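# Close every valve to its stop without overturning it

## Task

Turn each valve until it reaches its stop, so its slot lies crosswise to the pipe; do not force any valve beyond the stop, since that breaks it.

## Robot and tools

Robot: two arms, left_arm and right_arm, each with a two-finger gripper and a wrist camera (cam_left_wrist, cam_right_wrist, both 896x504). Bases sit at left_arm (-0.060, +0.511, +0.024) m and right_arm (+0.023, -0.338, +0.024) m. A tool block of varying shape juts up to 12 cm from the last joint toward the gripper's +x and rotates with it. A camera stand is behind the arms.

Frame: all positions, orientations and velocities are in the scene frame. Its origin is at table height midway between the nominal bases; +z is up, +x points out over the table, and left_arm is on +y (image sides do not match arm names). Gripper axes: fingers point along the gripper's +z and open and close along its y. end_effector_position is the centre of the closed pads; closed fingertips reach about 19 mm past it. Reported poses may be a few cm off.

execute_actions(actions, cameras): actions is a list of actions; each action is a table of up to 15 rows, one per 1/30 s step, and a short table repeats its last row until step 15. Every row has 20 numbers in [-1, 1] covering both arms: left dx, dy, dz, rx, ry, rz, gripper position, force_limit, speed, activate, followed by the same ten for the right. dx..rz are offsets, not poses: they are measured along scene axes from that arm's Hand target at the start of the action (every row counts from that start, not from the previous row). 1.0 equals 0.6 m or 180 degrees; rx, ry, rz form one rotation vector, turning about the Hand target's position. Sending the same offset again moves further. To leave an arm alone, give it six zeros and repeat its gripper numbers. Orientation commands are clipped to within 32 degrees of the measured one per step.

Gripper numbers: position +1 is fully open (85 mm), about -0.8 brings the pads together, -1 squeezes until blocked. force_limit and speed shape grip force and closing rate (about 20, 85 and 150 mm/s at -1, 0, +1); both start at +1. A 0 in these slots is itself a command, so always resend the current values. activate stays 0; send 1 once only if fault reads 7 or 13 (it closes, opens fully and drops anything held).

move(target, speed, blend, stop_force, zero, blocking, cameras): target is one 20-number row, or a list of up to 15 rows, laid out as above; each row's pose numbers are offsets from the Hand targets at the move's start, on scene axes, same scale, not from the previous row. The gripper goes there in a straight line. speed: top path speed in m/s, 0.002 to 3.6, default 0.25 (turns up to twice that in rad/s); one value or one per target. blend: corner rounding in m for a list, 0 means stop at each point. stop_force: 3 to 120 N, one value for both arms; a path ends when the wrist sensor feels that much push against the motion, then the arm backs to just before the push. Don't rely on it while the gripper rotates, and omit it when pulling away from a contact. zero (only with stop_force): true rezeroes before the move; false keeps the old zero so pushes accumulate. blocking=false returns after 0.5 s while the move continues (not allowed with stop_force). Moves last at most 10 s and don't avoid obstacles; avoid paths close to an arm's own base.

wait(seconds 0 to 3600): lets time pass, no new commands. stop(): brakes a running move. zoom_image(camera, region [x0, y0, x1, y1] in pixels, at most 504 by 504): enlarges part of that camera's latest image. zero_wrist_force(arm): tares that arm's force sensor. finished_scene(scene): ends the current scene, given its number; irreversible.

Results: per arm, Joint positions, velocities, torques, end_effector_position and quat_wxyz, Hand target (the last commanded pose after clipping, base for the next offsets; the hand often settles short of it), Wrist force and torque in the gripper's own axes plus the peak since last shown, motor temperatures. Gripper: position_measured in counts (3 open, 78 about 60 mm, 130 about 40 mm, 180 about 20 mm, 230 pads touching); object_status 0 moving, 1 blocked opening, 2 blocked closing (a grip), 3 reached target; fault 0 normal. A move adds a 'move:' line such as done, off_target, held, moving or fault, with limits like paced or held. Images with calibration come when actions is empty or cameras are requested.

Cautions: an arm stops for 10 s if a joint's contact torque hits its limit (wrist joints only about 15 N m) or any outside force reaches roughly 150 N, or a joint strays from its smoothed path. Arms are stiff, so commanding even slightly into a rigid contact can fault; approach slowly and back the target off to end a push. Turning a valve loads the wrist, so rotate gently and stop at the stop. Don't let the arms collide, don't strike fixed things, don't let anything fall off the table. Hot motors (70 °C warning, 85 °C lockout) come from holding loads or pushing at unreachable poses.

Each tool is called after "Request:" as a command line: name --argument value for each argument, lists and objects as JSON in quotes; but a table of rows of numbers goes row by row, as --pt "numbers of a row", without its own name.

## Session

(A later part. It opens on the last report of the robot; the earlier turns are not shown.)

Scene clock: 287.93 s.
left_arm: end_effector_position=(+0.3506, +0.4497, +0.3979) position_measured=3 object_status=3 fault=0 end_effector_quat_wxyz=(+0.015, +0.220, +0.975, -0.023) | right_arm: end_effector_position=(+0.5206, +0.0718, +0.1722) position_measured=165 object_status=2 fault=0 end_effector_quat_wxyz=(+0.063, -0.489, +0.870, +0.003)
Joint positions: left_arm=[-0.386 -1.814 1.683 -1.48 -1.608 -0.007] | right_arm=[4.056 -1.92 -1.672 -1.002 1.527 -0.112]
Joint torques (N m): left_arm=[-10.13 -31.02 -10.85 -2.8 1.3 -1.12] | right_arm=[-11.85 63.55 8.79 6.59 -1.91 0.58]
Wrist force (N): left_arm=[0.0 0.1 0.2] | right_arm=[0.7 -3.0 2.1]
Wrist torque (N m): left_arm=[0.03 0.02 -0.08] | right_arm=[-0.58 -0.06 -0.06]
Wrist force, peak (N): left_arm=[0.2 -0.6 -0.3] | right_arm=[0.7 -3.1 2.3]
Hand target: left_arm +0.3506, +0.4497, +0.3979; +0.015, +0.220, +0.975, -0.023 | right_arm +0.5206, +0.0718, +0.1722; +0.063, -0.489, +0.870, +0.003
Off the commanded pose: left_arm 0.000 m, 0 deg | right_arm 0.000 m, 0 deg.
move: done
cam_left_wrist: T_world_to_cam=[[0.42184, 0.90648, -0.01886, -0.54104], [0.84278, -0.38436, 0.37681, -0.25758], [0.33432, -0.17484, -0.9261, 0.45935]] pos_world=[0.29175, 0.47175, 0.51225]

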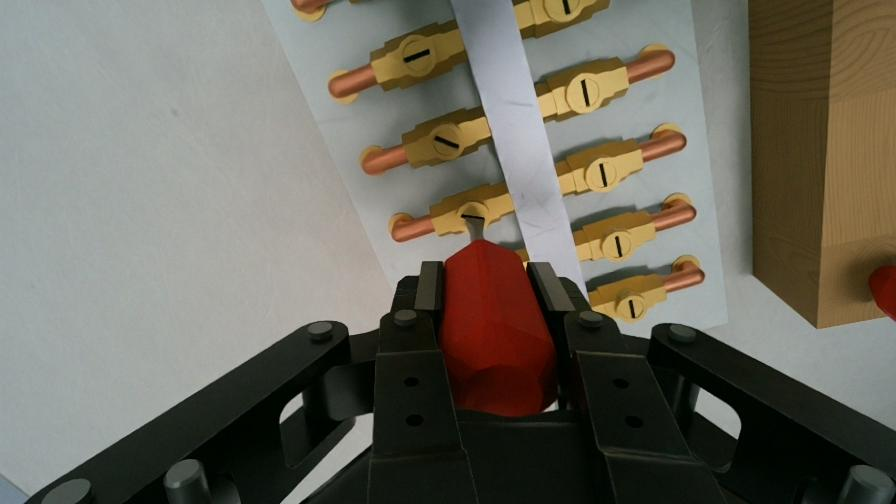

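Request:
move --target '[0,0,0,0,0,0,1,1,1,0, 0.0014,0.0002,-0.016,0,0,0,-0.97,1,-1,0]' --speed 0.009 --stop_force 9 --cameras '["cam_left_wrist"]'

Request:
zoom_image --camera "cam_left_wrist" --region '[448, 200, 502, 242]'

Scene clock: 290.00 s.
left_arm: end_effector_position=(+0.3506, +0.4497, +0.3979) position_measured=3 object_status=3 fault=0 end_effector_quat_wxyz=(+0.015, +0.220, +0.975, -0.023) | right_arm: end_effector_position=(+0.5208, +0.0718, +0.1706) position_measured=165 object_status=2 fault=0 end_effector_quat_wxyz=(+0.063, -0.489, +0.870, +0.003)
Joint positions: left_arm=[-0.386 -1.814 1.683 -1.48 -1.608 -0.007] | right_arm=[4.055 -1.922 -1.674 -0.997 1.527 -0.112]
Joint torques (N m): left_arm=[-10.03 -31.08 -11.11 -2.74 1.22 -1.11] | right_arm=[0.19 56.42 32.35 -0.48 -0.54 0.78]
Wrist force (N): left_arm=[0.3 -0.2 0.0] | right_arm=[0.6 -2.5 -7.1]
Wrist torque (N m): left_arm=[-0.02 -0.03 -0.08] | right_arm=[-0.58 -0.06 -0.06]
Wrist force, peak (N): left_arm=[0.6 -0.4 -0.2] | right_arm=[2.2 -1.8 -16.5]
Hand target: left_arm +0.3506, +0.4497, +0.3979; +0.015, +0.220, +0.975, -0.023 | right_arm +0.5208, +0.0718, +0.1706; +0.063, -0.489, +0.870, +0.003 (not the last commanded pose)
Off the commanded pose: left_arm 0.000 m, 0 deg | right_arm 0.008 m, 0 deg.
move: contact (right_arm)
cam_left_wrist: T_world_to_cam=[[0.42184, 0.90648, -0.01886, -0.54104], [0.84278, -0.38436, 0.37681, -0.25758], [0.33432, -0.17484, -0.9261, 0.45935]] pos_world=[0.29175, 0.47175, 0.51225]

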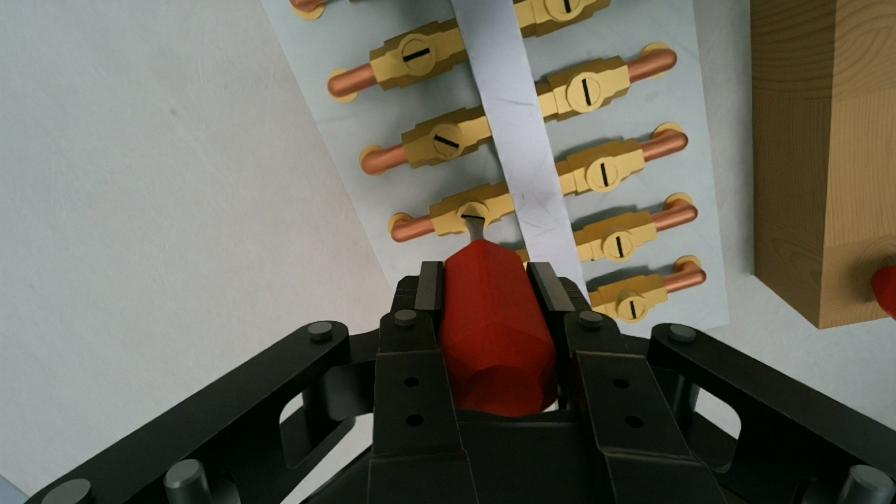

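Scaled by 9.333 from the camera's image (finer frame: 1280x720).

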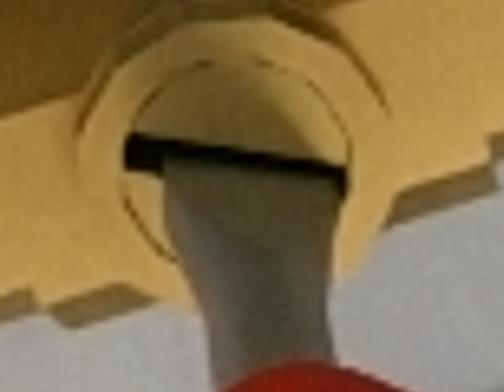

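Request:
move --pt "0 0 0 0 0 0 1 1 1 0 0 0 0.0025 0 0 0 -0.97 1 -1 0" --pt "0 0 0 0 0 0 1 1 1 0 -0.0007 -0.0011 0.0025 0 0 0 -0.97 1 -1 0" --speed '[0.02,0.01]'

Request:
move --target '[0,0,0,0,0,0,1,1,1,0, 0.0011,0.0003,-0.0150,0,0,0,-0.97,1,-1,0]' --speed 0.008 --stop_force 10 --cameras '["cam_left_wrist"]'

Request:
zoom_image --camera "cam_left_wrist" --region '[448, 200, 502, 242]'

Scene clock: 291.80 s.
left_arm: end_effector_position=(+0.3506, +0.4497, +0.3979) position_measured=3 object_status=3 fault=0 end_effector_quat_wxyz=(+0.015, +0.220, +0.975, -0.023) | right_arm: end_effector_position=(+0.5203, +0.0712, +0.1721) position_measured=165 object_status=2 fault=0 end_effector_quat_wxyz=(+0.063, -0.489, +0.870, +0.003)
Joint positions: left_arm=[-0.386 -1.814 1.683 -1.48 -1.608 -0.007] | right_arm=[4.055 -1.919 -1.674 -1 1.527 -0.112]
Joint torques (N m): left_arm=[-10.43 -31.51 -10.62 -2.83 1.18 -1.23] | right_arm=[2.83 54.12 12.27 6.61 0.08 -0.73]
Wrist force (N): left_arm=[0.5 0.1 -0.3] | right_arm=[0.7 -2.8 2.0]
Wrist torque (N m): left_arm=[0.03 -0.05 -0.08] | right_arm=[-0.54 -0.06 -0.06]
Wrist force, peak (N): left_arm=[0.5 -0.3 -0.2] | right_arm=[0.5 -2.6 -8.3]
Hand target: left_arm +0.3506, +0.4497, +0.3979; +0.015, +0.220, +0.975, -0.023 | right_arm +0.5203, +0.0712, +0.1721; +0.063, -0.489, +0.870, +0.003
Off the commanded pose: left_arm 0.000 m, 0 deg | right_arm 0.000 m, 0 deg.
move: done

Scene clock: 293.57 s.
left_arm: end_effector_position=(+0.3506, +0.4497, +0.3979) position_measured=3 object_status=3 fault=0 end_effector_quat_wxyz=(+0.015, +0.220, +0.975, -0.023) | right_arm: end_effector_position=(+0.5207, +0.0713, +0.1680) position_measured=165 object_status=2 fault=0 end_effector_quat_wxyz=(+0.063, -0.489, +0.870, +0.003)
Joint positions: left_arm=[-0.386 -1.814 1.683 -1.48 -1.608 -0.007] | right_arm=[4.055 -1.924 -1.679 -0.99 1.527 -0.112]
Joint torques (N m): left_arm=[-10.14 -31.04 -11.33 -2.73 1.29 -1.13] | right_arm=[-2.55 54.82 31.83 -0.33 1.81 0.13]
Wrist force (N): left_arm=[0.1 0.2 -0.2] | right_arm=[1.5 -2.0 -8.8]
Wrist torque (N m): left_arm=[0.04 0.01 -0.08] | right_arm=[-0.58 -0.02 -0.04]
Wrist force, peak (N): left_arm=[0.1 -0.6 0.2] | right_arm=[1.8 -2.2 -17.0]
Hand target: left_arm +0.3506, +0.4497, +0.3979; +0.015, +0.220, +0.975, -0.023 | right_arm +0.5207, +0.0713, +0.1680; +0.063, -0.489, +0.870, +0.003 (not the last commanded pose)
Off the commanded pose: left_arm 0.000 m, 0 deg | right_arm 0.005 m, 0 deg.
move: contact (right_arm)
cam_left_wrist: T_world_to_cam=[[0.42184, 0.90648, -0.01886, -0.54104], [0.84278, -0.38436, 0.37681, -0.25758], [0.33432, -0.17484, -0.9261, 0.45935]] pos_world=[0.29175, 0.47175, 0.51225]

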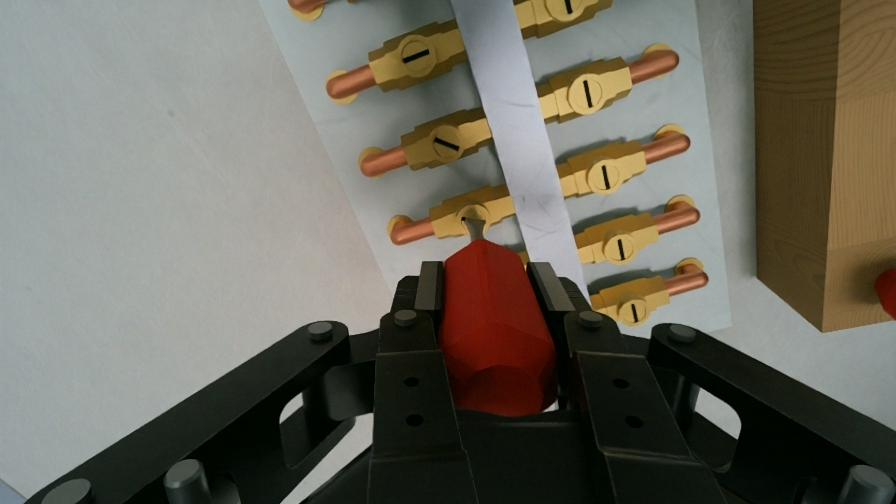

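Scaled by 9.333 from the camera's image (finer frame: 1280x720).

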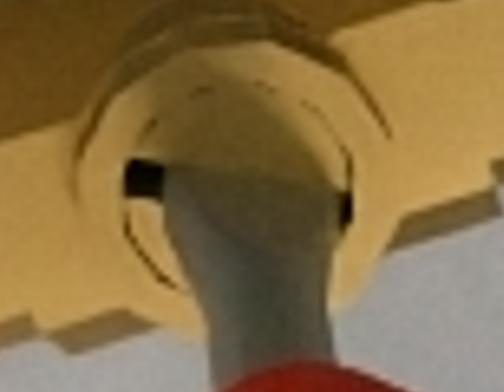

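Request:
move --target '[0,0,0,0,0,0,1,1,1,0, 0.0012,0.0005,0.0,0.0265,0.0090,-0.3572,-0.97,1,-1,0]' --speed 0.4

Request:
move --target '[0,0,0,0,0,0,1,1,1,0, 0,0,0,0.0014,0.0005,-0.0194,-0.97,1,-1,0]' --speed 0.1

Scene clock: 296.30 s.
left_arm: end_effector_position=(+0.3506, +0.4497, +0.3979) position_measured=3 object_status=3 fault=0 end_effector_quat_wxyz=(+0.015, +0.220, +0.975, -0.023) | right_arm: end_effector_position=(+0.5214, +0.0716, +0.1680) position_measured=165 object_status=2 fault=0 end_effector_quat_wxyz=(+0.063, +0.052, +0.997, +0.010)
Joint positions: left_arm=[-0.386 -1.814 1.683 -1.48 -1.608 -0.007] | right_arm=[4.075 -1.933 -1.657 -1.037 1.477 1.034]
Joint torques (N m): left_arm=[-10.58 -31.77 -11.51 -2.7 1.3 -1.1] | right_arm=[10.81 33.22 17.64 2.24 0.75 2.66]
Wrist force (N): left_arm=[0.6 -0.3 -0.1] | right_arm=[-7.0 4.3 6.8]
Wrist torque (N m): left_arm=[-0.02 -0.08 -0.08] | right_arm=[-1.42 -0.57 -0.55]
Wrist force, peak (N): left_arm=[0.7 0.0 -0.3] | right_arm=[-6.8 4.5 8.6]
Hand target: left_arm +0.3506, +0.4497, +0.3979; +0.015, +0.220, +0.975, -0.023 | right_arm +0.5214, +0.0716, +0.1680; +0.063, +0.052, +0.997, +0.010
Off the commanded pose: left_arm 0.000 m, 0 deg | right_arm 0.000 m, 0 deg.
move: done

Scene clock: 296.97 s.
left_arm: end_effector_position=(+0.3506, +0.4497, +0.3979) position_measured=3 object_status=3 fault=0 end_effector_quat_wxyz=(+0.015, +0.220, +0.975, -0.023) | right_arm: end_effector_position=(+0.5214, +0.0716, +0.1680) position_measured=165 object_status=2 fault=0 end_effector_quat_wxyz=(+0.062, +0.082, +0.995, +0.010)
Joint positions: left_arm=[-0.386 -1.814 1.683 -1.48 -1.608 -0.007] | right_arm=[4.076 -1.934 -1.654 -1.042 1.475 1.096]
Joint torques (N m): left_arm=[-9.93 -31.58 -11.37 -2.67 1.3 -1.09] | right_arm=[11.07 21.88 28.8 -0.01 -1.7 -0.58]
Wrist force (N): left_arm=[0.1 -0.2 -0.3] | right_arm=[-5.6 5.1 5.6]
Wrist torque (N m): left_arm=[-0.03 0.02 -0.08] | right_arm=[-1.58 -0.46 -2.25]
Wrist force, peak (N): left_arm=[0.3 -0.1 -0.5] | right_arm=[-6.6 4.8 9.8]
Hand target: left_arm +0.3506, +0.4497, +0.3979; +0.015, +0.220, +0.975, -0.023 | right_arm +0.5214, +0.0716, +0.1680; +0.062, +0.082, +0.995, +0.010
Off the commanded pose: left_arm 0.000 m, 0 deg | right_arm 0.000 m, 0 deg.
move: done

Request:
move --pt "0 0 0 0 0 0 1 1 1 0 0 0 0 -0.0018 -0.0006 0.025 -0.97 1 -1 0" --pt "0 0 0 0 0 0 1 1 1 0 -0.0015 -0.0005 0.02 -0.0018 -0.0006 0.025 -0.97 1 -1 0" --pt "0 0 0 0 0 0 1 1 1 0 -0.0273 -0.0433 0.02 -0.0222 -0.0075 0.2991 -0.97 1 -1 0" --pt "0 0 0 0 0 0 1 1 1 0 -0.0132 -0.0618 0.0077 -0.0222 -0.0075 0.2991 -0.97 1 -1 0" --speed '[0.1,0.04,0.3,0.014]' --blend '[0,0.002,0.002,0]' --cameras '["cam_left_wrist"]'

Request:
zoom_image --camera "cam_left_wrist" --region '[448, 200, 502, 242]'

Scene clock: 302.27 s.
left_arm: end_effector_position=(+0.3506, +0.4497, +0.3979) position_measured=3 object_status=3 fault=0 end_effector_quat_wxyz=(+0.015, +0.220, +0.975, -0.023) | right_arm: end_effector_position=(+0.5135, +0.0344, +0.1726) position_measured=165 object_status=2 fault=0 end_effector_quat_wxyz=(+0.065, -0.379, +0.923, +0.005)
Joint positions: left_arm=[-0.386 -1.814 1.683 -1.48 -1.608 -0.007] | right_arm=[4.031 -1.856 -1.76 -0.978 1.517 0.108]
Joint torques (N m): left_arm=[-10.06 -31.5 -11.2 -2.67 1.26 -1.15] | right_arm=[1.82 21.99 12.46 5.2 2.37 -0.76]
Wrist force (N): left_arm=[0.4 -0.2 0.1] | right_arm=[0.5 -4.3 2.3]
Wrist torque (N m): left_arm=[0.00 -0.03 -0.08] | right_arm=[-0.79 -0.04 0.06]
Wrist force, peak (N): left_arm=[0.6 -0.2 -0.4] | right_arm=[-5.6 5.0 7.3]
Hand target: left_arm +0.3506, +0.4497, +0.3979; +0.015, +0.220, +0.975, -0.023 | right_arm +0.5135, +0.0345, +0.1726; +0.065, -0.379, +0.923, +0.005
Off the commanded pose: left_arm 0.000 m, 0 deg | right_arm 0.000 m, 0 deg.
move: done
cam_left_wrist: T_world_to_cam=[[0.42184, 0.90648, -0.01886, -0.54104], [0.84278, -0.38436, 0.37681, -0.25758], [0.33432, -0.17484, -0.9261, 0.45935]] pos_world=[0.29175, 0.47175, 0.51225]

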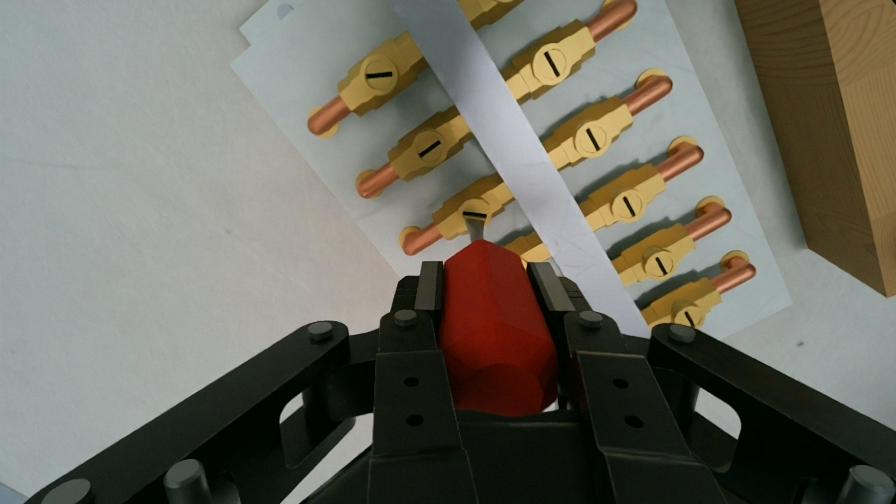

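Scaled by 9.333 from the camera's image (finer frame: 1280x720).

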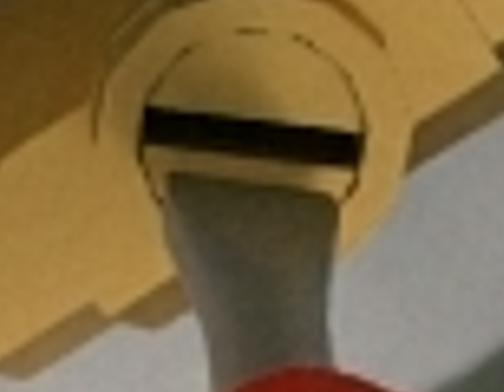

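Request:
move --pt "0 0 0 0 0 0 1 1 1 0 -0.0028 -0.0027 0 -0.0002 -0.0001 0.0028 -0.97 1 -1 0" --speed '[0.012]' --cameras '["cam_left_wrist"]'

Request:
zoom_image --camera "cam_left_wrist" --region '[448, 200, 502, 242]'

Request:
move --target '[0,0,0,0,0,0,1,1,1,0, 0.0012,0.0004,-0.016,0,0,0,-0.97,1,-1,0]' --speed 0.009 --stop_force 9 --cameras '["cam_left_wrist"]'

Request:
zoom_image --camera "cam_left_wrist" --region '[448, 200, 502, 242]'

Scene clock: 304.13 s.
left_arm: end_effector_position=(+0.3506, +0.4497, +0.3979) position_measured=3 object_status=3 fault=0 end_effector_quat_wxyz=(+0.015, +0.220, +0.975, -0.023) | right_arm: end_effector_position=(+0.5117, +0.0328, +0.1726) position_measured=165 object_status=2 fault=0 end_effector_quat_wxyz=(+0.065, -0.383, +0.921, +0.005)
Joint positions: left_arm=[-0.386 -1.814 1.683 -1.48 -1.608 -0.007] | right_arm=[4.032 -1.85 -1.767 -0.976 1.517 0.099]
Joint torques (N m): left_arm=[-10.23 -31.52 -11.34 -2.66 1.19 -1.13] | right_arm=[14.19 52.06 15.78 6.32 2.47 -0.59]
Wrist force (N): left_arm=[0.0 -0.1 0.1] | right_arm=[0.2 -4.2 2.1]
Wrist torque (N m): left_arm=[0.01 0.02 -0.08] | right_arm=[-0.76 0.01 0.06]
Wrist force, peak (N): left_arm=[0.5 -0.1 -0.5] | right_arm=[0.1 -4.5 2.6]
Hand target: left_arm +0.3506, +0.4497, +0.3979; +0.015, +0.220, +0.975, -0.023 | right_arm +0.5118, +0.0329, +0.1726; +0.065, -0.383, +0.921, +0.005
Off the commanded pose: left_arm 0.000 m, 0 deg | right_arm 0.000 m, 0 deg.
move: done
cam_left_wrist: T_world_to_cam=[[0.42184, 0.90648, -0.01886, -0.54104], [0.84278, -0.38436, 0.37681, -0.25758], [0.33432, -0.17484, -0.9261, 0.45935]] pos_world=[0.29175, 0.47175, 0.51225]

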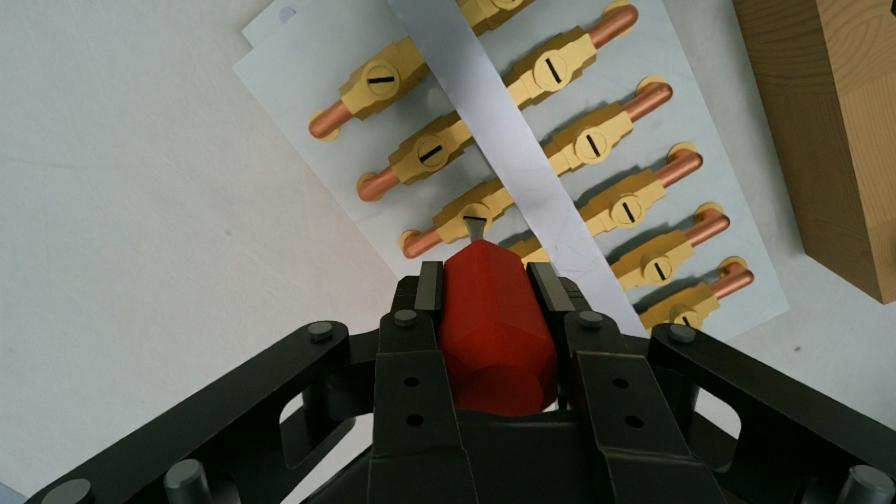

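Scaled by 9.333 from the camera's image (finer frame: 1280x720).

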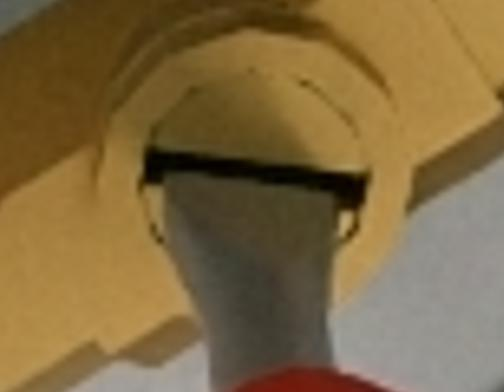

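Scene clock: 305.67 s.
left_arm: end_effector_position=(+0.3506, +0.4497, +0.3979) position_measured=3 object_status=3 fault=0 end_effector_quat_wxyz=(+0.015, +0.220, +0.975, -0.023) | right_arm: end_effector_position=(+0.5119, +0.0331, +0.1700) position_measured=165 object_status=2 fault=0 end_effector_quat_wxyz=(+0.065, -0.383, +0.921, +0.005)
Joint positions: left_arm=[-0.386 -1.814 1.683 -1.48 -1.608 -0.007] | right_arm=[4.032 -1.854 -1.77 -0.969 1.517 0.099]
Joint torques (N m): left_arm=[-9.97 -31.15 -10.72 -2.6 1.25 -1.12] | right_arm=[2.71 51.62 33.35 -0.22 2.17 1.63]
Wrist force (N): left_arm=[0.1 0.0 -0.1] | right_arm=[2.0 -4.0 -7.5]
Wrist torque (N m): left_arm=[0.02 0.01 -0.08] | right_arm=[-0.73 0.10 0.06]
Wrist force, peak (N): left_arm=[0.2 0.2 -0.6] | right_arm=[3.4 -5.0 -16.6]
Hand target: left_arm +0.3506, +0.4497, +0.3979; +0.015, +0.220, +0.975, -0.023 | right_arm +0.5119, +0.0331, +0.1700; +0.065, -0.383, +0.921, +0.005 (not the last commanded pose)
Off the commanded pose: left_arm 0.000 m, 0 deg | right_arm 0.007 m, 0 deg.
move: contact (right_arm)
cam_left_wrist: T_world_to_cam=[[0.42184, 0.90648, -0.01886, -0.54104], [0.84278, -0.38436, 0.37681, -0.25758], [0.33432, -0.17484, -0.9261, 0.45935]] pos_world=[0.29175, 0.47175, 0.51225]

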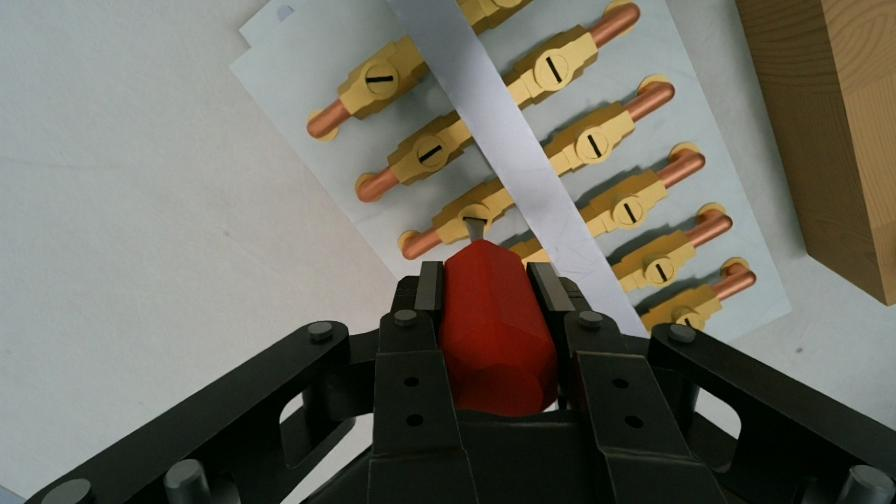

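Scaled by 9.333 from the camera's image (finer frame: 1280x720).

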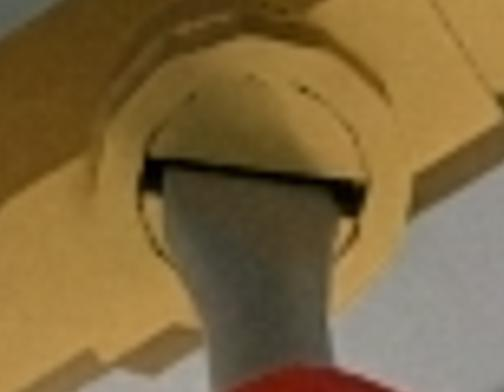

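Request:
move --pt "0 0 0 0 0 0 1 1 1 0 0 0 0.002 0 0 0 -0.97 1 -1 0" --pt "0 0 0 0 0 0 1 1 1 0 -0.0006 -0.0006 0.002 0 0 0 -0.97 1 -1 0" --speed '[0.02,0.01]'

Request:
move --target '[0,0,0,0,0,0,1,1,1,0, 0.0011,0.0003,-0.0150,0,0,0,-0.97,1,-1,0]' --speed 0.008 --stop_force 10 --cameras '["cam_left_wrist"]'

Request:
zoom_image --camera "cam_left_wrist" --region '[448, 200, 502, 242]'

Scene clock: 307.30 s.
left_arm: end_effector_position=(+0.3506, +0.4497, +0.3979) position_measured=3 object_status=3 fault=0 end_effector_quat_wxyz=(+0.015, +0.220, +0.975, -0.023) | right_arm: end_effector_position=(+0.5116, +0.0327, +0.1713) position_measured=165 object_status=2 fault=0 end_effector_quat_wxyz=(+0.065, -0.383, +0.921, +0.005)
Joint positions: left_arm=[-0.386 -1.814 1.683 -1.48 -1.608 -0.007] | right_arm=[4.032 -1.851 -1.77 -0.972 1.517 0.099]
Joint torques (N m): left_arm=[-9.9 -31.61 -11.43 -2.6 1.11 -1.16] | right_arm=[15.05 53.61 7.5 6.63 1.3 2.19]
Wrist force (N): left_arm=[0.3 -0.2 0.1] | right_arm=[0.4 -3.9 2.1]
Wrist torque (N m): left_arm=[-0.01 -0.01 -0.08] | right_arm=[-0.71 -0.01 0.06]
Wrist force, peak (N): left_arm=[0.5 0.2 -0.3] | right_arm=[2.1 -4.2 -8.8]
Hand target: left_arm +0.3506, +0.4497, +0.3979; +0.015, +0.220, +0.975, -0.023 | right_arm +0.5116, +0.0327, +0.1712; +0.065, -0.383, +0.921, +0.005
Off the commanded pose: left_arm 0.000 m, 0 deg | right_arm 0.000 m, 0 deg.
move: done

Scene clock: 309.27 s.
left_arm: end_effector_position=(+0.3506, +0.4497, +0.3979) position_measured=3 object_status=3 fault=0 end_effector_quat_wxyz=(+0.015, +0.220, +0.975, -0.023) | right_arm: end_effector_position=(+0.5118, +0.0329, +0.1674) position_measured=165 object_status=2 fault=0 end_effector_quat_wxyz=(+0.065, -0.383, +0.921, +0.005)
Joint positions: left_arm=[-0.386 -1.814 1.683 -1.48 -1.608 -0.007] | right_arm=[4.032 -1.856 -1.774 -0.963 1.517 0.099]
Joint torques (N m): left_arm=[-9.61 -31.66 -10.94 -2.59 1.23 -1.15] | right_arm=[15.18 49.77 31.53 -0.1 1.97 2.16]
Wrist force (N): left_arm=[0.3 0.0 -0.5] | right_arm=[2.4 -5.2 -11.7]
Wrist torque (N m): left_arm=[0.02 -0.02 -0.08] | right_arm=[-0.60 0.15 0.06]
Wrist force, peak (N): left_arm=[0.8 -0.1 -0.1] | right_arm=[3.3 -6.2 -19.9]
Hand target: left_arm +0.3506, +0.4497, +0.3979; +0.015, +0.220, +0.975, -0.023 | right_arm +0.5118, +0.0329, +0.1674; +0.065, -0.383, +0.921, +0.005 (not the last commanded pose)
Off the commanded pose: left_arm 0.000 m, 0 deg | right_arm 0.005 m, 0 deg.
move: contact (right_arm)
cam_left_wrist: T_world_to_cam=[[0.42184, 0.90648, -0.01886, -0.54104], [0.84278, -0.38436, 0.37681, -0.25758], [0.33432, -0.17484, -0.9261, 0.45935]] pos_world=[0.29175, 0.47175, 0.51225]

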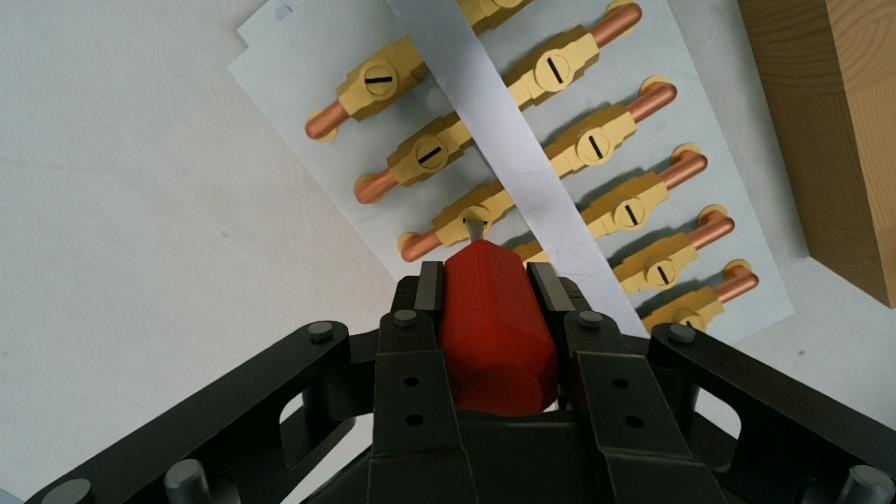

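Scaled by 9.333 from the camera's image (finer frame: 1280x720).

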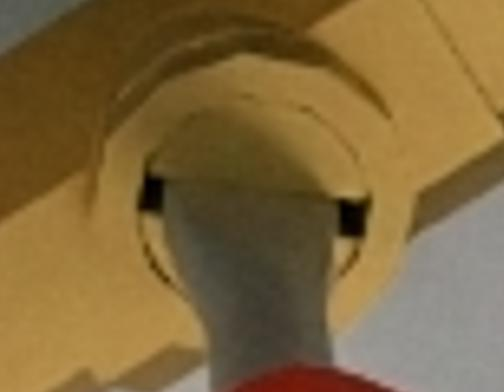

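Request:
move --target '[0,0,0,0,0,0,1,1,1,0, 0.0012,0.0004,0.0,0.0210,0.0071,-0.2825,-0.97,1,-1,0]' --speed 0.4

Request:
move --target '[0,0,0,0,0,0,1,1,1,0, 0,0,0,0.0014,0.0005,-0.0194,-0.97,1,-1,0]' --speed 0.1

Scene clock: 311.70 s.
left_arm: end_effector_position=(+0.3506, +0.4497, +0.3979) position_measured=3 object_status=3 fault=0 end_effector_quat_wxyz=(+0.015, +0.220, +0.975, -0.023) | right_arm: end_effector_position=(+0.5125, +0.0332, +0.1674) position_measured=165 object_status=2 fault=0 end_effector_quat_wxyz=(+0.063, +0.051, +0.997, +0.010)
Joint positions: left_arm=[-0.386 -1.814 1.683 -1.48 -1.608 -0.007] | right_arm=[4.048 -1.865 -1.753 -1.005 1.479 1.006]
Joint torques (N m): left_arm=[-10.26 -31.19 -11.03 -2.59 1.25 -1.25] | right_arm=[9.97 26.72 15.2 2.22 0.8 2.39]
Wrist force (N): left_arm=[0.2 -0.3 0.3] | right_arm=[-5.9 1.3 1.2]
Wrist torque (N m): left_arm=[-0.03 0.00 -0.08] | right_arm=[-1.39 -0.46 -0.37]
Wrist force, peak (N): left_arm=[0.5 0.4 -0.5] | right_arm=[2.1 -5.6 -12.5]
Hand target: left_arm +0.3506, +0.4497, +0.3979; +0.015, +0.220, +0.975, -0.023 | right_arm +0.5125, +0.0331, +0.1674; +0.063, +0.052, +0.997, +0.010
Off the commanded pose: left_arm 0.000 m, 0 deg | right_arm 0.000 m, 0 deg.
move: done

Scene clock: 312.37 s.
left_arm: end_effector_position=(+0.3506, +0.4497, +0.3979) position_measured=3 object_status=3 fault=0 end_effector_quat_wxyz=(+0.015, +0.220, +0.975, -0.023) | right_arm: end_effector_position=(+0.5125, +0.0331, +0.1674) position_measured=165 object_status=2 fault=0 end_effector_quat_wxyz=(+0.063, +0.082, +0.995, +0.010)
Joint positions: left_arm=[-0.386 -1.814 1.683 -1.48 -1.608 -0.007] | right_arm=[4.048 -1.866 -1.751 -1.01 1.477 1.068]
Joint torques (N m): left_arm=[-10.18 -31.52 -11.57 -2.64 1.21 -1.19] | right_arm=[11.87 17.58 26.58 -0.19 -1.57 -0.63]
Wrist force (N): left_arm=[0.5 0.0 0.2] | right_arm=[-5.2 1.9 0.4]
Wrist torque (N m): left_arm=[0.02 -0.07 -0.08] | right_arm=[-1.66 -0.37 -2.25]
Wrist force, peak (N): left_arm=[0.6 -0.2 -0.4] | right_arm=[-6.3 1.5 2.3]
Hand target: left_arm +0.3506, +0.4497, +0.3979; +0.015, +0.220, +0.975, -0.023 | right_arm +0.5125, +0.0331, +0.1674; +0.063, +0.082, +0.995, +0.010
Off the commanded pose: left_arm 0.000 m, 0 deg | right_arm 0.000 m, 0 deg.
move: done

Request:
move --pt "0 0 0 0 0 0 1 1 1 0 0 0 0 -0.0018 -0.0006 0.025 -0.97 1 -1 0" --pt "0 0 0 0 0 0 1 1 1 0 -0.0015 -0.0005 0.02 -0.0018 -0.0006 0.025 -0.97 1 -1 0" --pt "0 0 0 0 0 0 1 1 1 0 -0.0282 -0.0442 0.02 -0.0401 -0.0135 0.5401 -0.97 1 -1 0" --pt "0 0 0 0 0 0 1 1 1 0 -0.0148 -0.0633 0.0077 -0.0401 -0.0135 0.5401 -0.97 1 -1 0" --speed '[0.1,0.04,0.4,0.014]' --blend '[0,0.002,0.002,0]' --cameras '["cam_left_wrist"]'

Request:
zoom_image --camera "cam_left_wrist" --region '[448, 200, 502, 242]'

Scene clock: 318.80 s.
left_arm: end_effector_position=(+0.3506, +0.4497, +0.3979) position_measured=3 object_status=3 fault=0 end_effector_quat_wxyz=(+0.015, +0.220, +0.975, -0.023) | right_arm: end_effector_position=(+0.5037, -0.0049, +0.1720) position_measured=165 object_status=2 fault=0 end_effector_quat_wxyz=(-0.057, +0.695, -0.717, +0.000)
Joint positions: left_arm=[-0.386 -1.814 1.683 -1.48 -1.608 -0.007] | right_arm=[3.98 -1.795 -1.838 -0.966 1.562 -0.701]
Joint torques (N m): left_arm=[-10.19 -31.03 -11.25 -2.41 1.22 -1.05] | right_arm=[3.07 20.32 12.07 5.34 2.43 -0.66]
Wrist force (N): left_arm=[0.4 -0.1 0.0] | right_arm=[0.7 -3.6 2.6]
Wrist torque (N m): left_arm=[0.00 -0.04 -0.08] | right_arm=[-0.66 -0.08 0.07]
Wrist force, peak (N): left_arm=[0.8 -0.3 0.2] | right_arm=[-4.2 0.0 -8.5]
Hand target: left_arm +0.3506, +0.4497, +0.3979; +0.015, +0.220, +0.975, -0.023 | right_arm +0.5036, -0.0048, +0.1720; -0.057, +0.695, -0.717, +0.000
Off the commanded pose: left_arm 0.000 m, 0 deg | right_arm 0.000 m, 0 deg.
move: done
cam_left_wrist: T_world_to_cam=[[0.42184, 0.90648, -0.01886, -0.54104], [0.84278, -0.38436, 0.37681, -0.25758], [0.33432, -0.17484, -0.9261, 0.45935]] pos_world=[0.29175, 0.47175, 0.51225]

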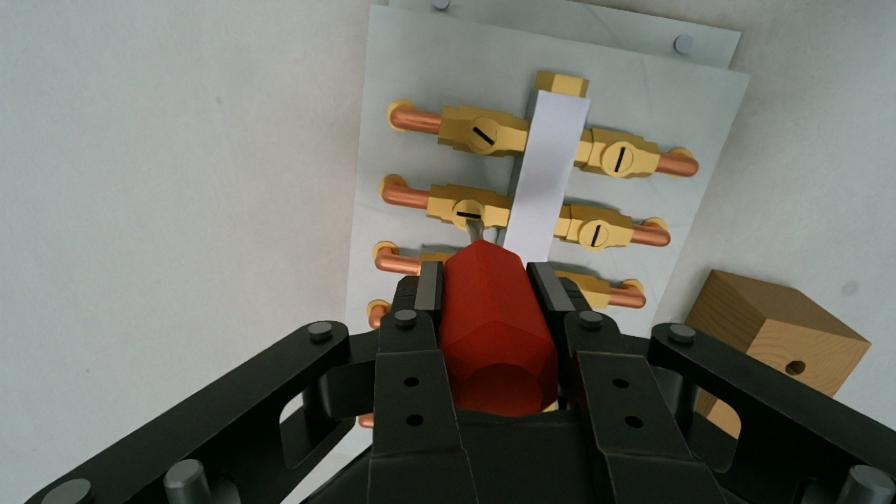

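Scaled by 9.333 from the camera's image (finer frame: 1280x720).

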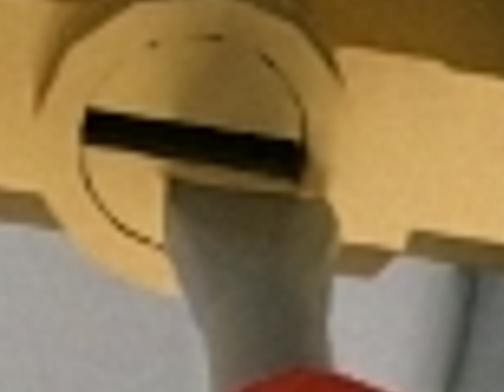

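Request:
move --pt "0 0 0 0 0 0 1 1 1 0 0.0048 -0.0040 0 0.0007 0.0002 -0.0094 -0.97 1 -1 0" --speed '[0.012]' --cameras '["cam_left_wrist"]'

Request:
zoom_image --camera "cam_left_wrist" --region '[448, 200, 502, 242]'

Scene clock: 321.13 s.
left_arm: end_effector_position=(+0.3506, +0.4497, +0.3979) position_measured=3 object_status=3 fault=0 end_effector_quat_wxyz=(+0.015, +0.220, +0.975, -0.023) | right_arm: end_effector_position=(+0.5065, -0.0073, +0.1720) position_measured=165 object_status=2 fault=0 end_effector_quat_wxyz=(-0.057, +0.684, -0.727, +0.000)
Joint positions: left_arm=[-0.386 -1.814 1.683 -1.48 -1.608 -0.007] | right_arm=[3.974 -1.797 -1.836 -0.965 1.561 -0.678]
Joint torques (N m): left_arm=[-9.32 -31.46 -11.37 -2.45 1.26 -1.16] | right_arm=[-8.57 15.73 36.91 6.71 -1.94 0.87]
Wrist force (N): left_arm=[0.2 -0.3 -0.2] | right_arm=[0.9 -3.6 2.3]
Wrist torque (N m): left_arm=[-0.02 -0.01 -0.08] | right_arm=[-0.65 -0.10 -0.06]
Wrist force, peak (N): left_arm=[0.5 -0.4 -0.1] | right_arm=[0.5 -3.8 2.3]
Hand target: left_arm +0.3506, +0.4497, +0.3979; +0.015, +0.220, +0.975, -0.023 | right_arm +0.5065, -0.0072, +0.1720; -0.057, +0.684, -0.727, +0.000
Off the commanded pose: left_arm 0.000 m, 0 deg | right_arm 0.000 m, 0 deg.
move: done
cam_left_wrist: T_world_to_cam=[[0.42184, 0.90648, -0.01886, -0.54104], [0.84278, -0.38436, 0.37681, -0.25758], [0.33432, -0.17484, -0.9261, 0.45935]] pos_world=[0.29175, 0.47175, 0.51225]

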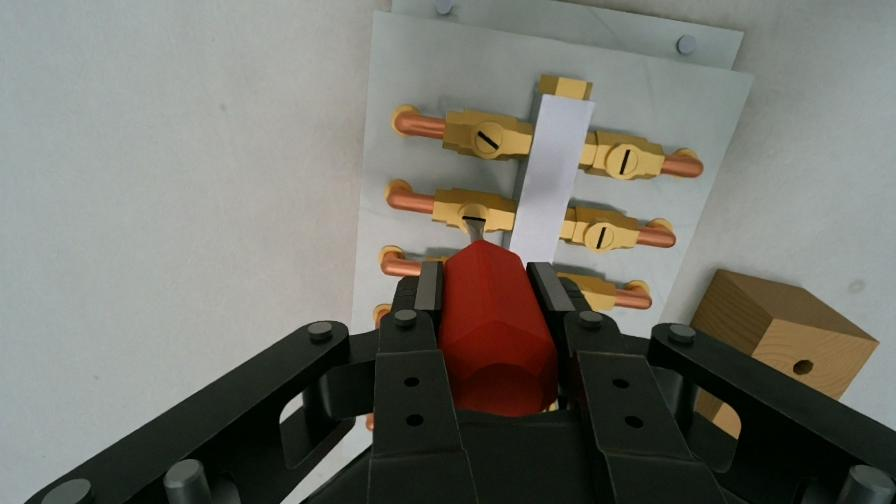

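Scaled by 9.333 from the camera's image (finer frame: 1280x720).

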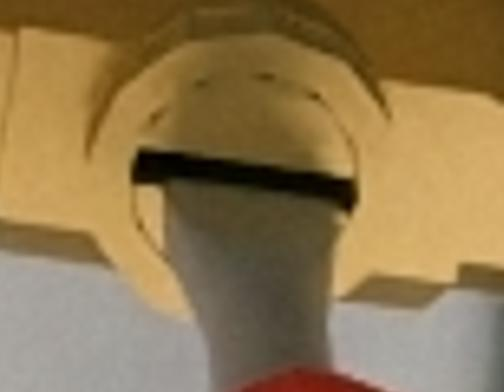

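Request:
move --pt "0 0 0 0 0 0 1 1 1 0 0.0001 -0.0005 -0.001 0 0 0 -0.97 1 -1 0" --pt "0 0 0 0 0 0 1 1 1 0 0.0012 -0.0001 -0.016 0 0 0 -0.97 1 -1 0" --speed 0.009 --stop_force 10 --cameras '["cam_left_wrist"]'

Request:
zoom_image --camera "cam_left_wrist" --region '[448, 200, 502, 242]'

Scene clock: 323.77 s.
left_arm: end_effector_position=(+0.3506, +0.4497, +0.3979) position_measured=3 object_status=3 fault=0 end_effector_quat_wxyz=(+0.015, +0.220, +0.975, -0.023) | right_arm: end_effector_position=(+0.5067, -0.0074, +0.1698) position_measured=165 object_status=2 fault=0 end_effector_quat_wxyz=(-0.058, +0.684, -0.727, +0.000)
Joint positions: left_arm=[-0.386 -1.814 1.683 -1.48 -1.608 -0.007] | right_arm=[3.974 -1.8 -1.839 -0.959 1.561 -0.678]
Joint torques (N m): left_arm=[-9.91 -31.06 -11.19 -2.44 1.24 -1.12] | right_arm=[9.45 49.75 33.22 -0.47 0.3 -0.23]
Wrist force (N): left_arm=[0.2 -0.2 0.2] | right_arm=[2.2 -3.8 -5.3]
Wrist torque (N m): left_arm=[-0.01 -0.01 -0.08] | right_arm=[-0.53 0.03 -0.05]
Wrist force, peak (N): left_arm=[0.6 -0.1 -0.3] | right_arm=[3.3 -0.6 -16.3]
Hand target: left_arm +0.3506, +0.4497, +0.3979; +0.015, +0.220, +0.975, -0.023 | right_arm +0.5067, -0.0074, +0.1699; -0.058, +0.684, -0.727, +0.000 (not the last commanded pose)
Off the commanded pose: left_arm 0.000 m, 0 deg | right_arm 0.007 m, 0 deg.
move: contact (right_arm); path passed 1 of 2 targets
cam_left_wrist: T_world_to_cam=[[0.42184, 0.90648, -0.01886, -0.54104], [0.84278, -0.38436, 0.37681, -0.25758], [0.33432, -0.17484, -0.9261, 0.45935]] pos_world=[0.29175, 0.47175, 0.51225]

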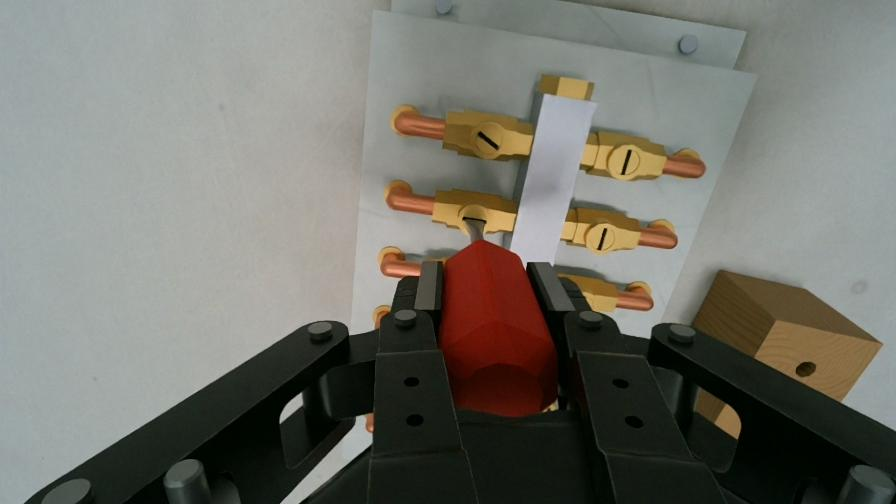

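Scaled by 9.333 from the camera's image (finer frame: 1280x720).

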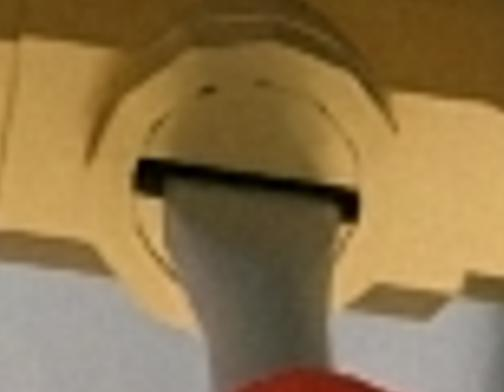

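Request:
move --pt "0 0 0 0 0 0 1 1 1 0 0 0 0.002 0 0 0 -0.97 1 -1 0" --pt "0 0 0 0 0 0 1 1 1 0 0 -0.0008 0.002 0 0 0 -0.97 1 -1 0" --speed '[0.02,0.01]'

Request:
move --target '[0,0,0,0,0,0,1,1,1,0, 0.0011,0.0003,-0.0150,0,0,0,-0.97,1,-1,0]' --speed 0.008 --stop_force 10 --cameras '["cam_left_wrist"]'

Request:
zoom_image --camera "cam_left_wrist" --region '[448, 200, 502, 242]'

Scene clock: 325.13 s.
left_arm: end_effector_position=(+0.3506, +0.4497, +0.3979) position_measured=3 object_status=3 fault=0 end_effector_quat_wxyz=(+0.015, +0.220, +0.975, -0.023) | right_arm: end_effector_position=(+0.5067, -0.0078, +0.1711) position_measured=165 object_status=2 fault=0 end_effector_quat_wxyz=(-0.058, +0.685, -0.727, +0.000)
Joint positions: left_arm=[-0.386 -1.814 1.683 -1.48 -1.608 -0.007] | right_arm=[3.973 -1.798 -1.838 -0.962 1.561 -0.679]
Joint torques (N m): left_arm=[-9.91 -30.72 -10.94 -2.45 1.29 -1.11] | right_arm=[-12.71 53.11 7.55 6.53 1.8 -2.15]
Wrist force (N): left_arm=[0.3 -0.2 -0.5] | right_arm=[0.7 -3.5 2.5]
Wrist torque (N m): left_arm=[-0.01 -0.04 -0.08] | right_arm=[-0.64 -0.07 -0.06]
Wrist force, peak (N): left_arm=[0.2 0.6 -0.4] | right_arm=[2.0 -4.3 -6.8]
Hand target: left_arm +0.3506, +0.4497, +0.3979; +0.015, +0.220, +0.975, -0.023 | right_arm +0.5067, -0.0079, +0.1711; -0.058, +0.684, -0.727, +0.000
Off the commanded pose: left_arm 0.000 m, 0 deg | right_arm 0.000 m, 0 deg.
move: done

Scene clock: 326.47 s.
left_arm: end_effector_position=(+0.3506, +0.4497, +0.3979) position_measured=3 object_status=3 fault=0 end_effector_quat_wxyz=(+0.015, +0.220, +0.975, -0.023) | right_arm: end_effector_position=(+0.5068, -0.0079, +0.1697) position_measured=165 object_status=2 fault=0 end_effector_quat_wxyz=(-0.058, +0.684, -0.727, +0.000)
Joint positions: left_arm=[-0.386 -1.814 1.683 -1.48 -1.608 -0.007] | right_arm=[3.973 -1.799 -1.84 -0.958 1.562 -0.679]
Joint torques (N m): left_arm=[-10.25 -31.25 -10.91 -2.29 1.18 -1.05] | right_arm=[3.03 55.97 37.17 0 1.73 -0.19]
Wrist force (N): left_arm=[0.1 -0.2 -0.1] | right_arm=[0.7 -3.6 2.5]
Wrist torque (N m): left_arm=[-0.01 0.02 -0.09] | right_arm=[-0.65 -0.07 -0.06]
Wrist force, peak (N): left_arm=[0.4 0.0 -0.5] | right_arm=[2.5 -1.0 -9.9]
Hand target: left_arm +0.3506, +0.4497, +0.3979; +0.015, +0.220, +0.975, -0.023 | right_arm +0.5068, -0.0078, +0.1697; -0.058, +0.684, -0.727, +0.000 (not the last commanded pose)
Off the commanded pose: left_arm 0.000 m, 0 deg | right_arm 0.008 m, 0 deg.
move: contact (right_arm)
cam_left_wrist: T_world_to_cam=[[0.42184, 0.90648, -0.01886, -0.54104], [0.84278, -0.38436, 0.37681, -0.25758], [0.33432, -0.17484, -0.9261, 0.45935]] pos_world=[0.29175, 0.47175, 0.51225]

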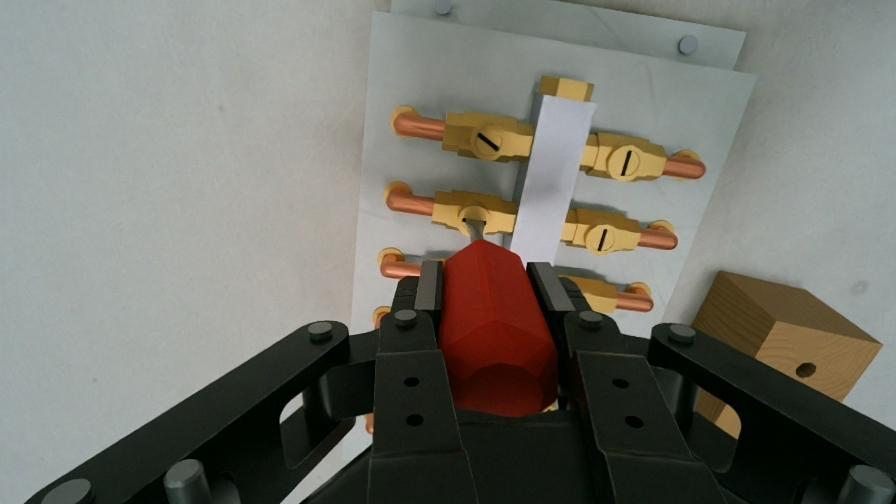

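Scaled by 9.333 from the camera's image (finer frame: 1280x720).

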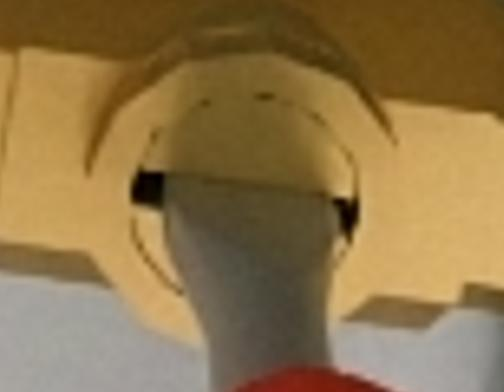

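Request:
move --pt "0 0 0 0 0 0 1 1 1 0 0 0.0003 0.0005 0 0 0 -0.97 1 -1 0" --speed '[0.01]'

Request:
move --target '[0,0,0,0,0,0,1,1,1,0, 0.0011,0.0003,-0.0150,0,0,0,-0.97,1,-1,0]' --speed 0.008 --stop_force 12 --cameras '["cam_left_wrist"]'

Request:
zoom_image --camera "cam_left_wrist" --region '[448, 200, 502, 242]'

Scene clock: 328.00 s.
left_arm: end_effector_position=(+0.3506, +0.4497, +0.3979) position_measured=3 object_status=3 fault=0 end_effector_quat_wxyz=(+0.015, +0.220, +0.975, -0.023) | right_arm: end_effector_position=(+0.5068, -0.0076, +0.1701) position_measured=165 object_status=2 fault=0 end_effector_quat_wxyz=(-0.058, +0.684, -0.727, +0.000)
Joint positions: left_arm=[-0.386 -1.814 1.683 -1.48 -1.608 -0.007] | right_arm=[3.973 -1.799 -1.839 -0.959 1.562 -0.679]
Joint torques (N m): left_arm=[-9.98 -30.96 -10.94 -2.38 1.26 -1.15] | right_arm=[12.45 53.97 29.84 2 -0.1 1.75]
Wrist force (N): left_arm=[0.5 -0.1 -0.2] | right_arm=[0.7 -3.3 2.4]
Wrist torque (N m): left_arm=[0.00 -0.05 -0.08] | right_arm=[-0.61 -0.07 -0.06]
Wrist force, peak (N): left_arm=[0.5 -0.2 0.2] | right_arm=[0.7 -3.7 2.5]
Hand target: left_arm +0.3506, +0.4497, +0.3979; +0.015, +0.220, +0.975, -0.023 | right_arm +0.5068, -0.0077, +0.1700; -0.058, +0.684, -0.727, +0.000
Off the commanded pose: left_arm 0.000 m, 0 deg | right_arm 0.000 m, 0 deg.
move: done

Scene clock: 329.53 s.
left_arm: end_effector_position=(+0.3506, +0.4497, +0.3979) position_measured=3 object_status=3 fault=0 end_effector_quat_wxyz=(+0.015, +0.220, +0.975, -0.023) | right_arm: end_effector_position=(+0.5070, -0.0075, +0.1673) position_measured=165 object_status=2 fault=0 end_effector_quat_wxyz=(-0.058, +0.684, -0.727, +0.000)
Joint positions: left_arm=[-0.386 -1.814 1.683 -1.48 -1.608 -0.007] | right_arm=[3.973 -1.803 -1.842 -0.952 1.562 -0.679]
Joint torques (N m): left_arm=[-10.25 -31.06 -11.3 -2.31 1.21 -1.16] | right_arm=[14.76 45.32 31.63 -0.19 -0.59 2.31]
Wrist force (N): left_arm=[0.2 0.0 0.0] | right_arm=[3.6 -3.1 -12.8]
Wrist torque (N m): left_arm=[0.01 0.00 -0.08] | right_arm=[-0.64 0.22 -0.06]
Wrist force, peak (N): left_arm=[0.5 0.2 -0.4] | right_arm=[4.1 0.1 -20.8]
Hand target: left_arm +0.3506, +0.4497, +0.3979; +0.015, +0.220, +0.975, -0.023 | right_arm +0.5070, -0.0075, +0.1673; -0.058, +0.684, -0.727, +0.000 (not the last commanded pose)
Off the commanded pose: left_arm 0.000 m, 0 deg | right_arm 0.006 m, 0 deg.
move: contact (right_arm)
cam_left_wrist: T_world_to_cam=[[0.42184, 0.90648, -0.01886, -0.54104], [0.84278, -0.38436, 0.37681, -0.25758], [0.33432, -0.17484, -0.9261, 0.45935]] pos_world=[0.29175, 0.47175, 0.51225]

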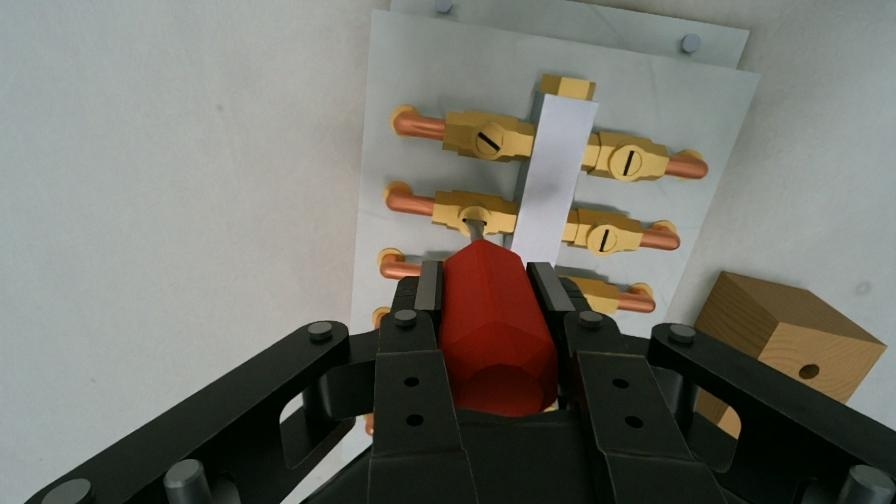

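Scaled by 9.333 from the camera's image (finer frame: 1280x720).

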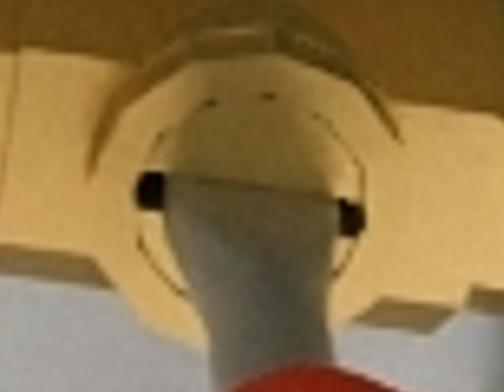

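Request:
move --target '[0,0,0,0,0,0,1,1,1,0, 0.0012,0.0005,0.0,0.0379,0.0128,-0.5112,-0.97,1,-1,0]' --speed 0.45

Request:
move --target '[0,0,0,0,0,0,1,1,1,0, 0,0,0,0.0014,0.0005,-0.0194,-0.97,1,-1,0]' --speed 0.1

Scene clock: 332.50 s.
left_arm: end_effector_position=(+0.3506, +0.4497, +0.3979) position_measured=3 object_status=3 fault=0 end_effector_quat_wxyz=(+0.015, +0.220, +0.975, -0.023) | right_arm: end_effector_position=(+0.5077, -0.0071, +0.1673) position_measured=165 object_status=2 fault=0 end_effector_quat_wxyz=(+0.063, +0.051, +0.997, +0.009)
Joint positions: left_arm=[-0.386 -1.814 1.683 -1.48 -1.608 -0.007] | right_arm=[4.009 -1.804 -1.836 -0.981 1.481 0.967]
Joint torques (N m): left_arm=[-10.03 -31.64 -10.59 -2.32 1.23 -1.11] | right_arm=[7.4 22.83 12.39 3.43 1.53 2.21]
Wrist force (N): left_arm=[0.4 0.1 -0.2] | right_arm=[-3.7 -1.4 -3.3]
Wrist torque (N m): left_arm=[0.03 -0.04 -0.07] | right_arm=[-1.12 -0.39 -0.26]
Wrist force, peak (N): left_arm=[0.6 0.0 -0.4] | right_arm=[4.4 -3.5 -19.2]
Hand target: left_arm +0.3506, +0.4497, +0.3979; +0.015, +0.220, +0.975, -0.023 | right_arm +0.5077, -0.0072, +0.1673; +0.063, +0.051, +0.997, +0.009
Off the commanded pose: left_arm 0.000 m, 0 deg | right_arm 0.000 m, 0 deg.
move: done

Scene clock: 333.17 s.
left_arm: end_effector_position=(+0.3506, +0.4497, +0.3979) position_measured=3 object_status=3 fault=0 end_effector_quat_wxyz=(+0.015, +0.220, +0.975, -0.023) | right_arm: end_effector_position=(+0.5077, -0.0072, +0.1673) position_measured=165 object_status=2 fault=0 end_effector_quat_wxyz=(+0.063, +0.082, +0.995, +0.010)
Joint positions: left_arm=[-0.386 -1.814 1.683 -1.48 -1.608 -0.007] | right_arm=[4.01 -1.805 -1.833 -0.986 1.48 1.029]
Joint torques (N m): left_arm=[-10.17 -31.32 -11.14 -2.22 1.24 -1.1] | right_arm=[12.22 13.17 27.37 0.81 -2.65 -0.4]
Wrist force (N): left_arm=[0.4 0.0 -0.1] | right_arm=[-2.1 -1.0 -4.4]
Wrist torque (N m): left_arm=[0.03 -0.03 -0.08] | right_arm=[-1.29 -0.24 -2.32]
Wrist force, peak (N): left_arm=[0.4 -0.2 -0.5] | right_arm=[-2.5 -1.1 -6.1]
Hand target: left_arm +0.3506, +0.4497, +0.3979; +0.015, +0.220, +0.975, -0.023 | right_arm +0.5077, -0.0072, +0.1673; +0.063, +0.082, +0.995, +0.010
Off the commanded pose: left_arm 0.000 m, 0 deg | right_arm 0.000 m, 0 deg.
move: done


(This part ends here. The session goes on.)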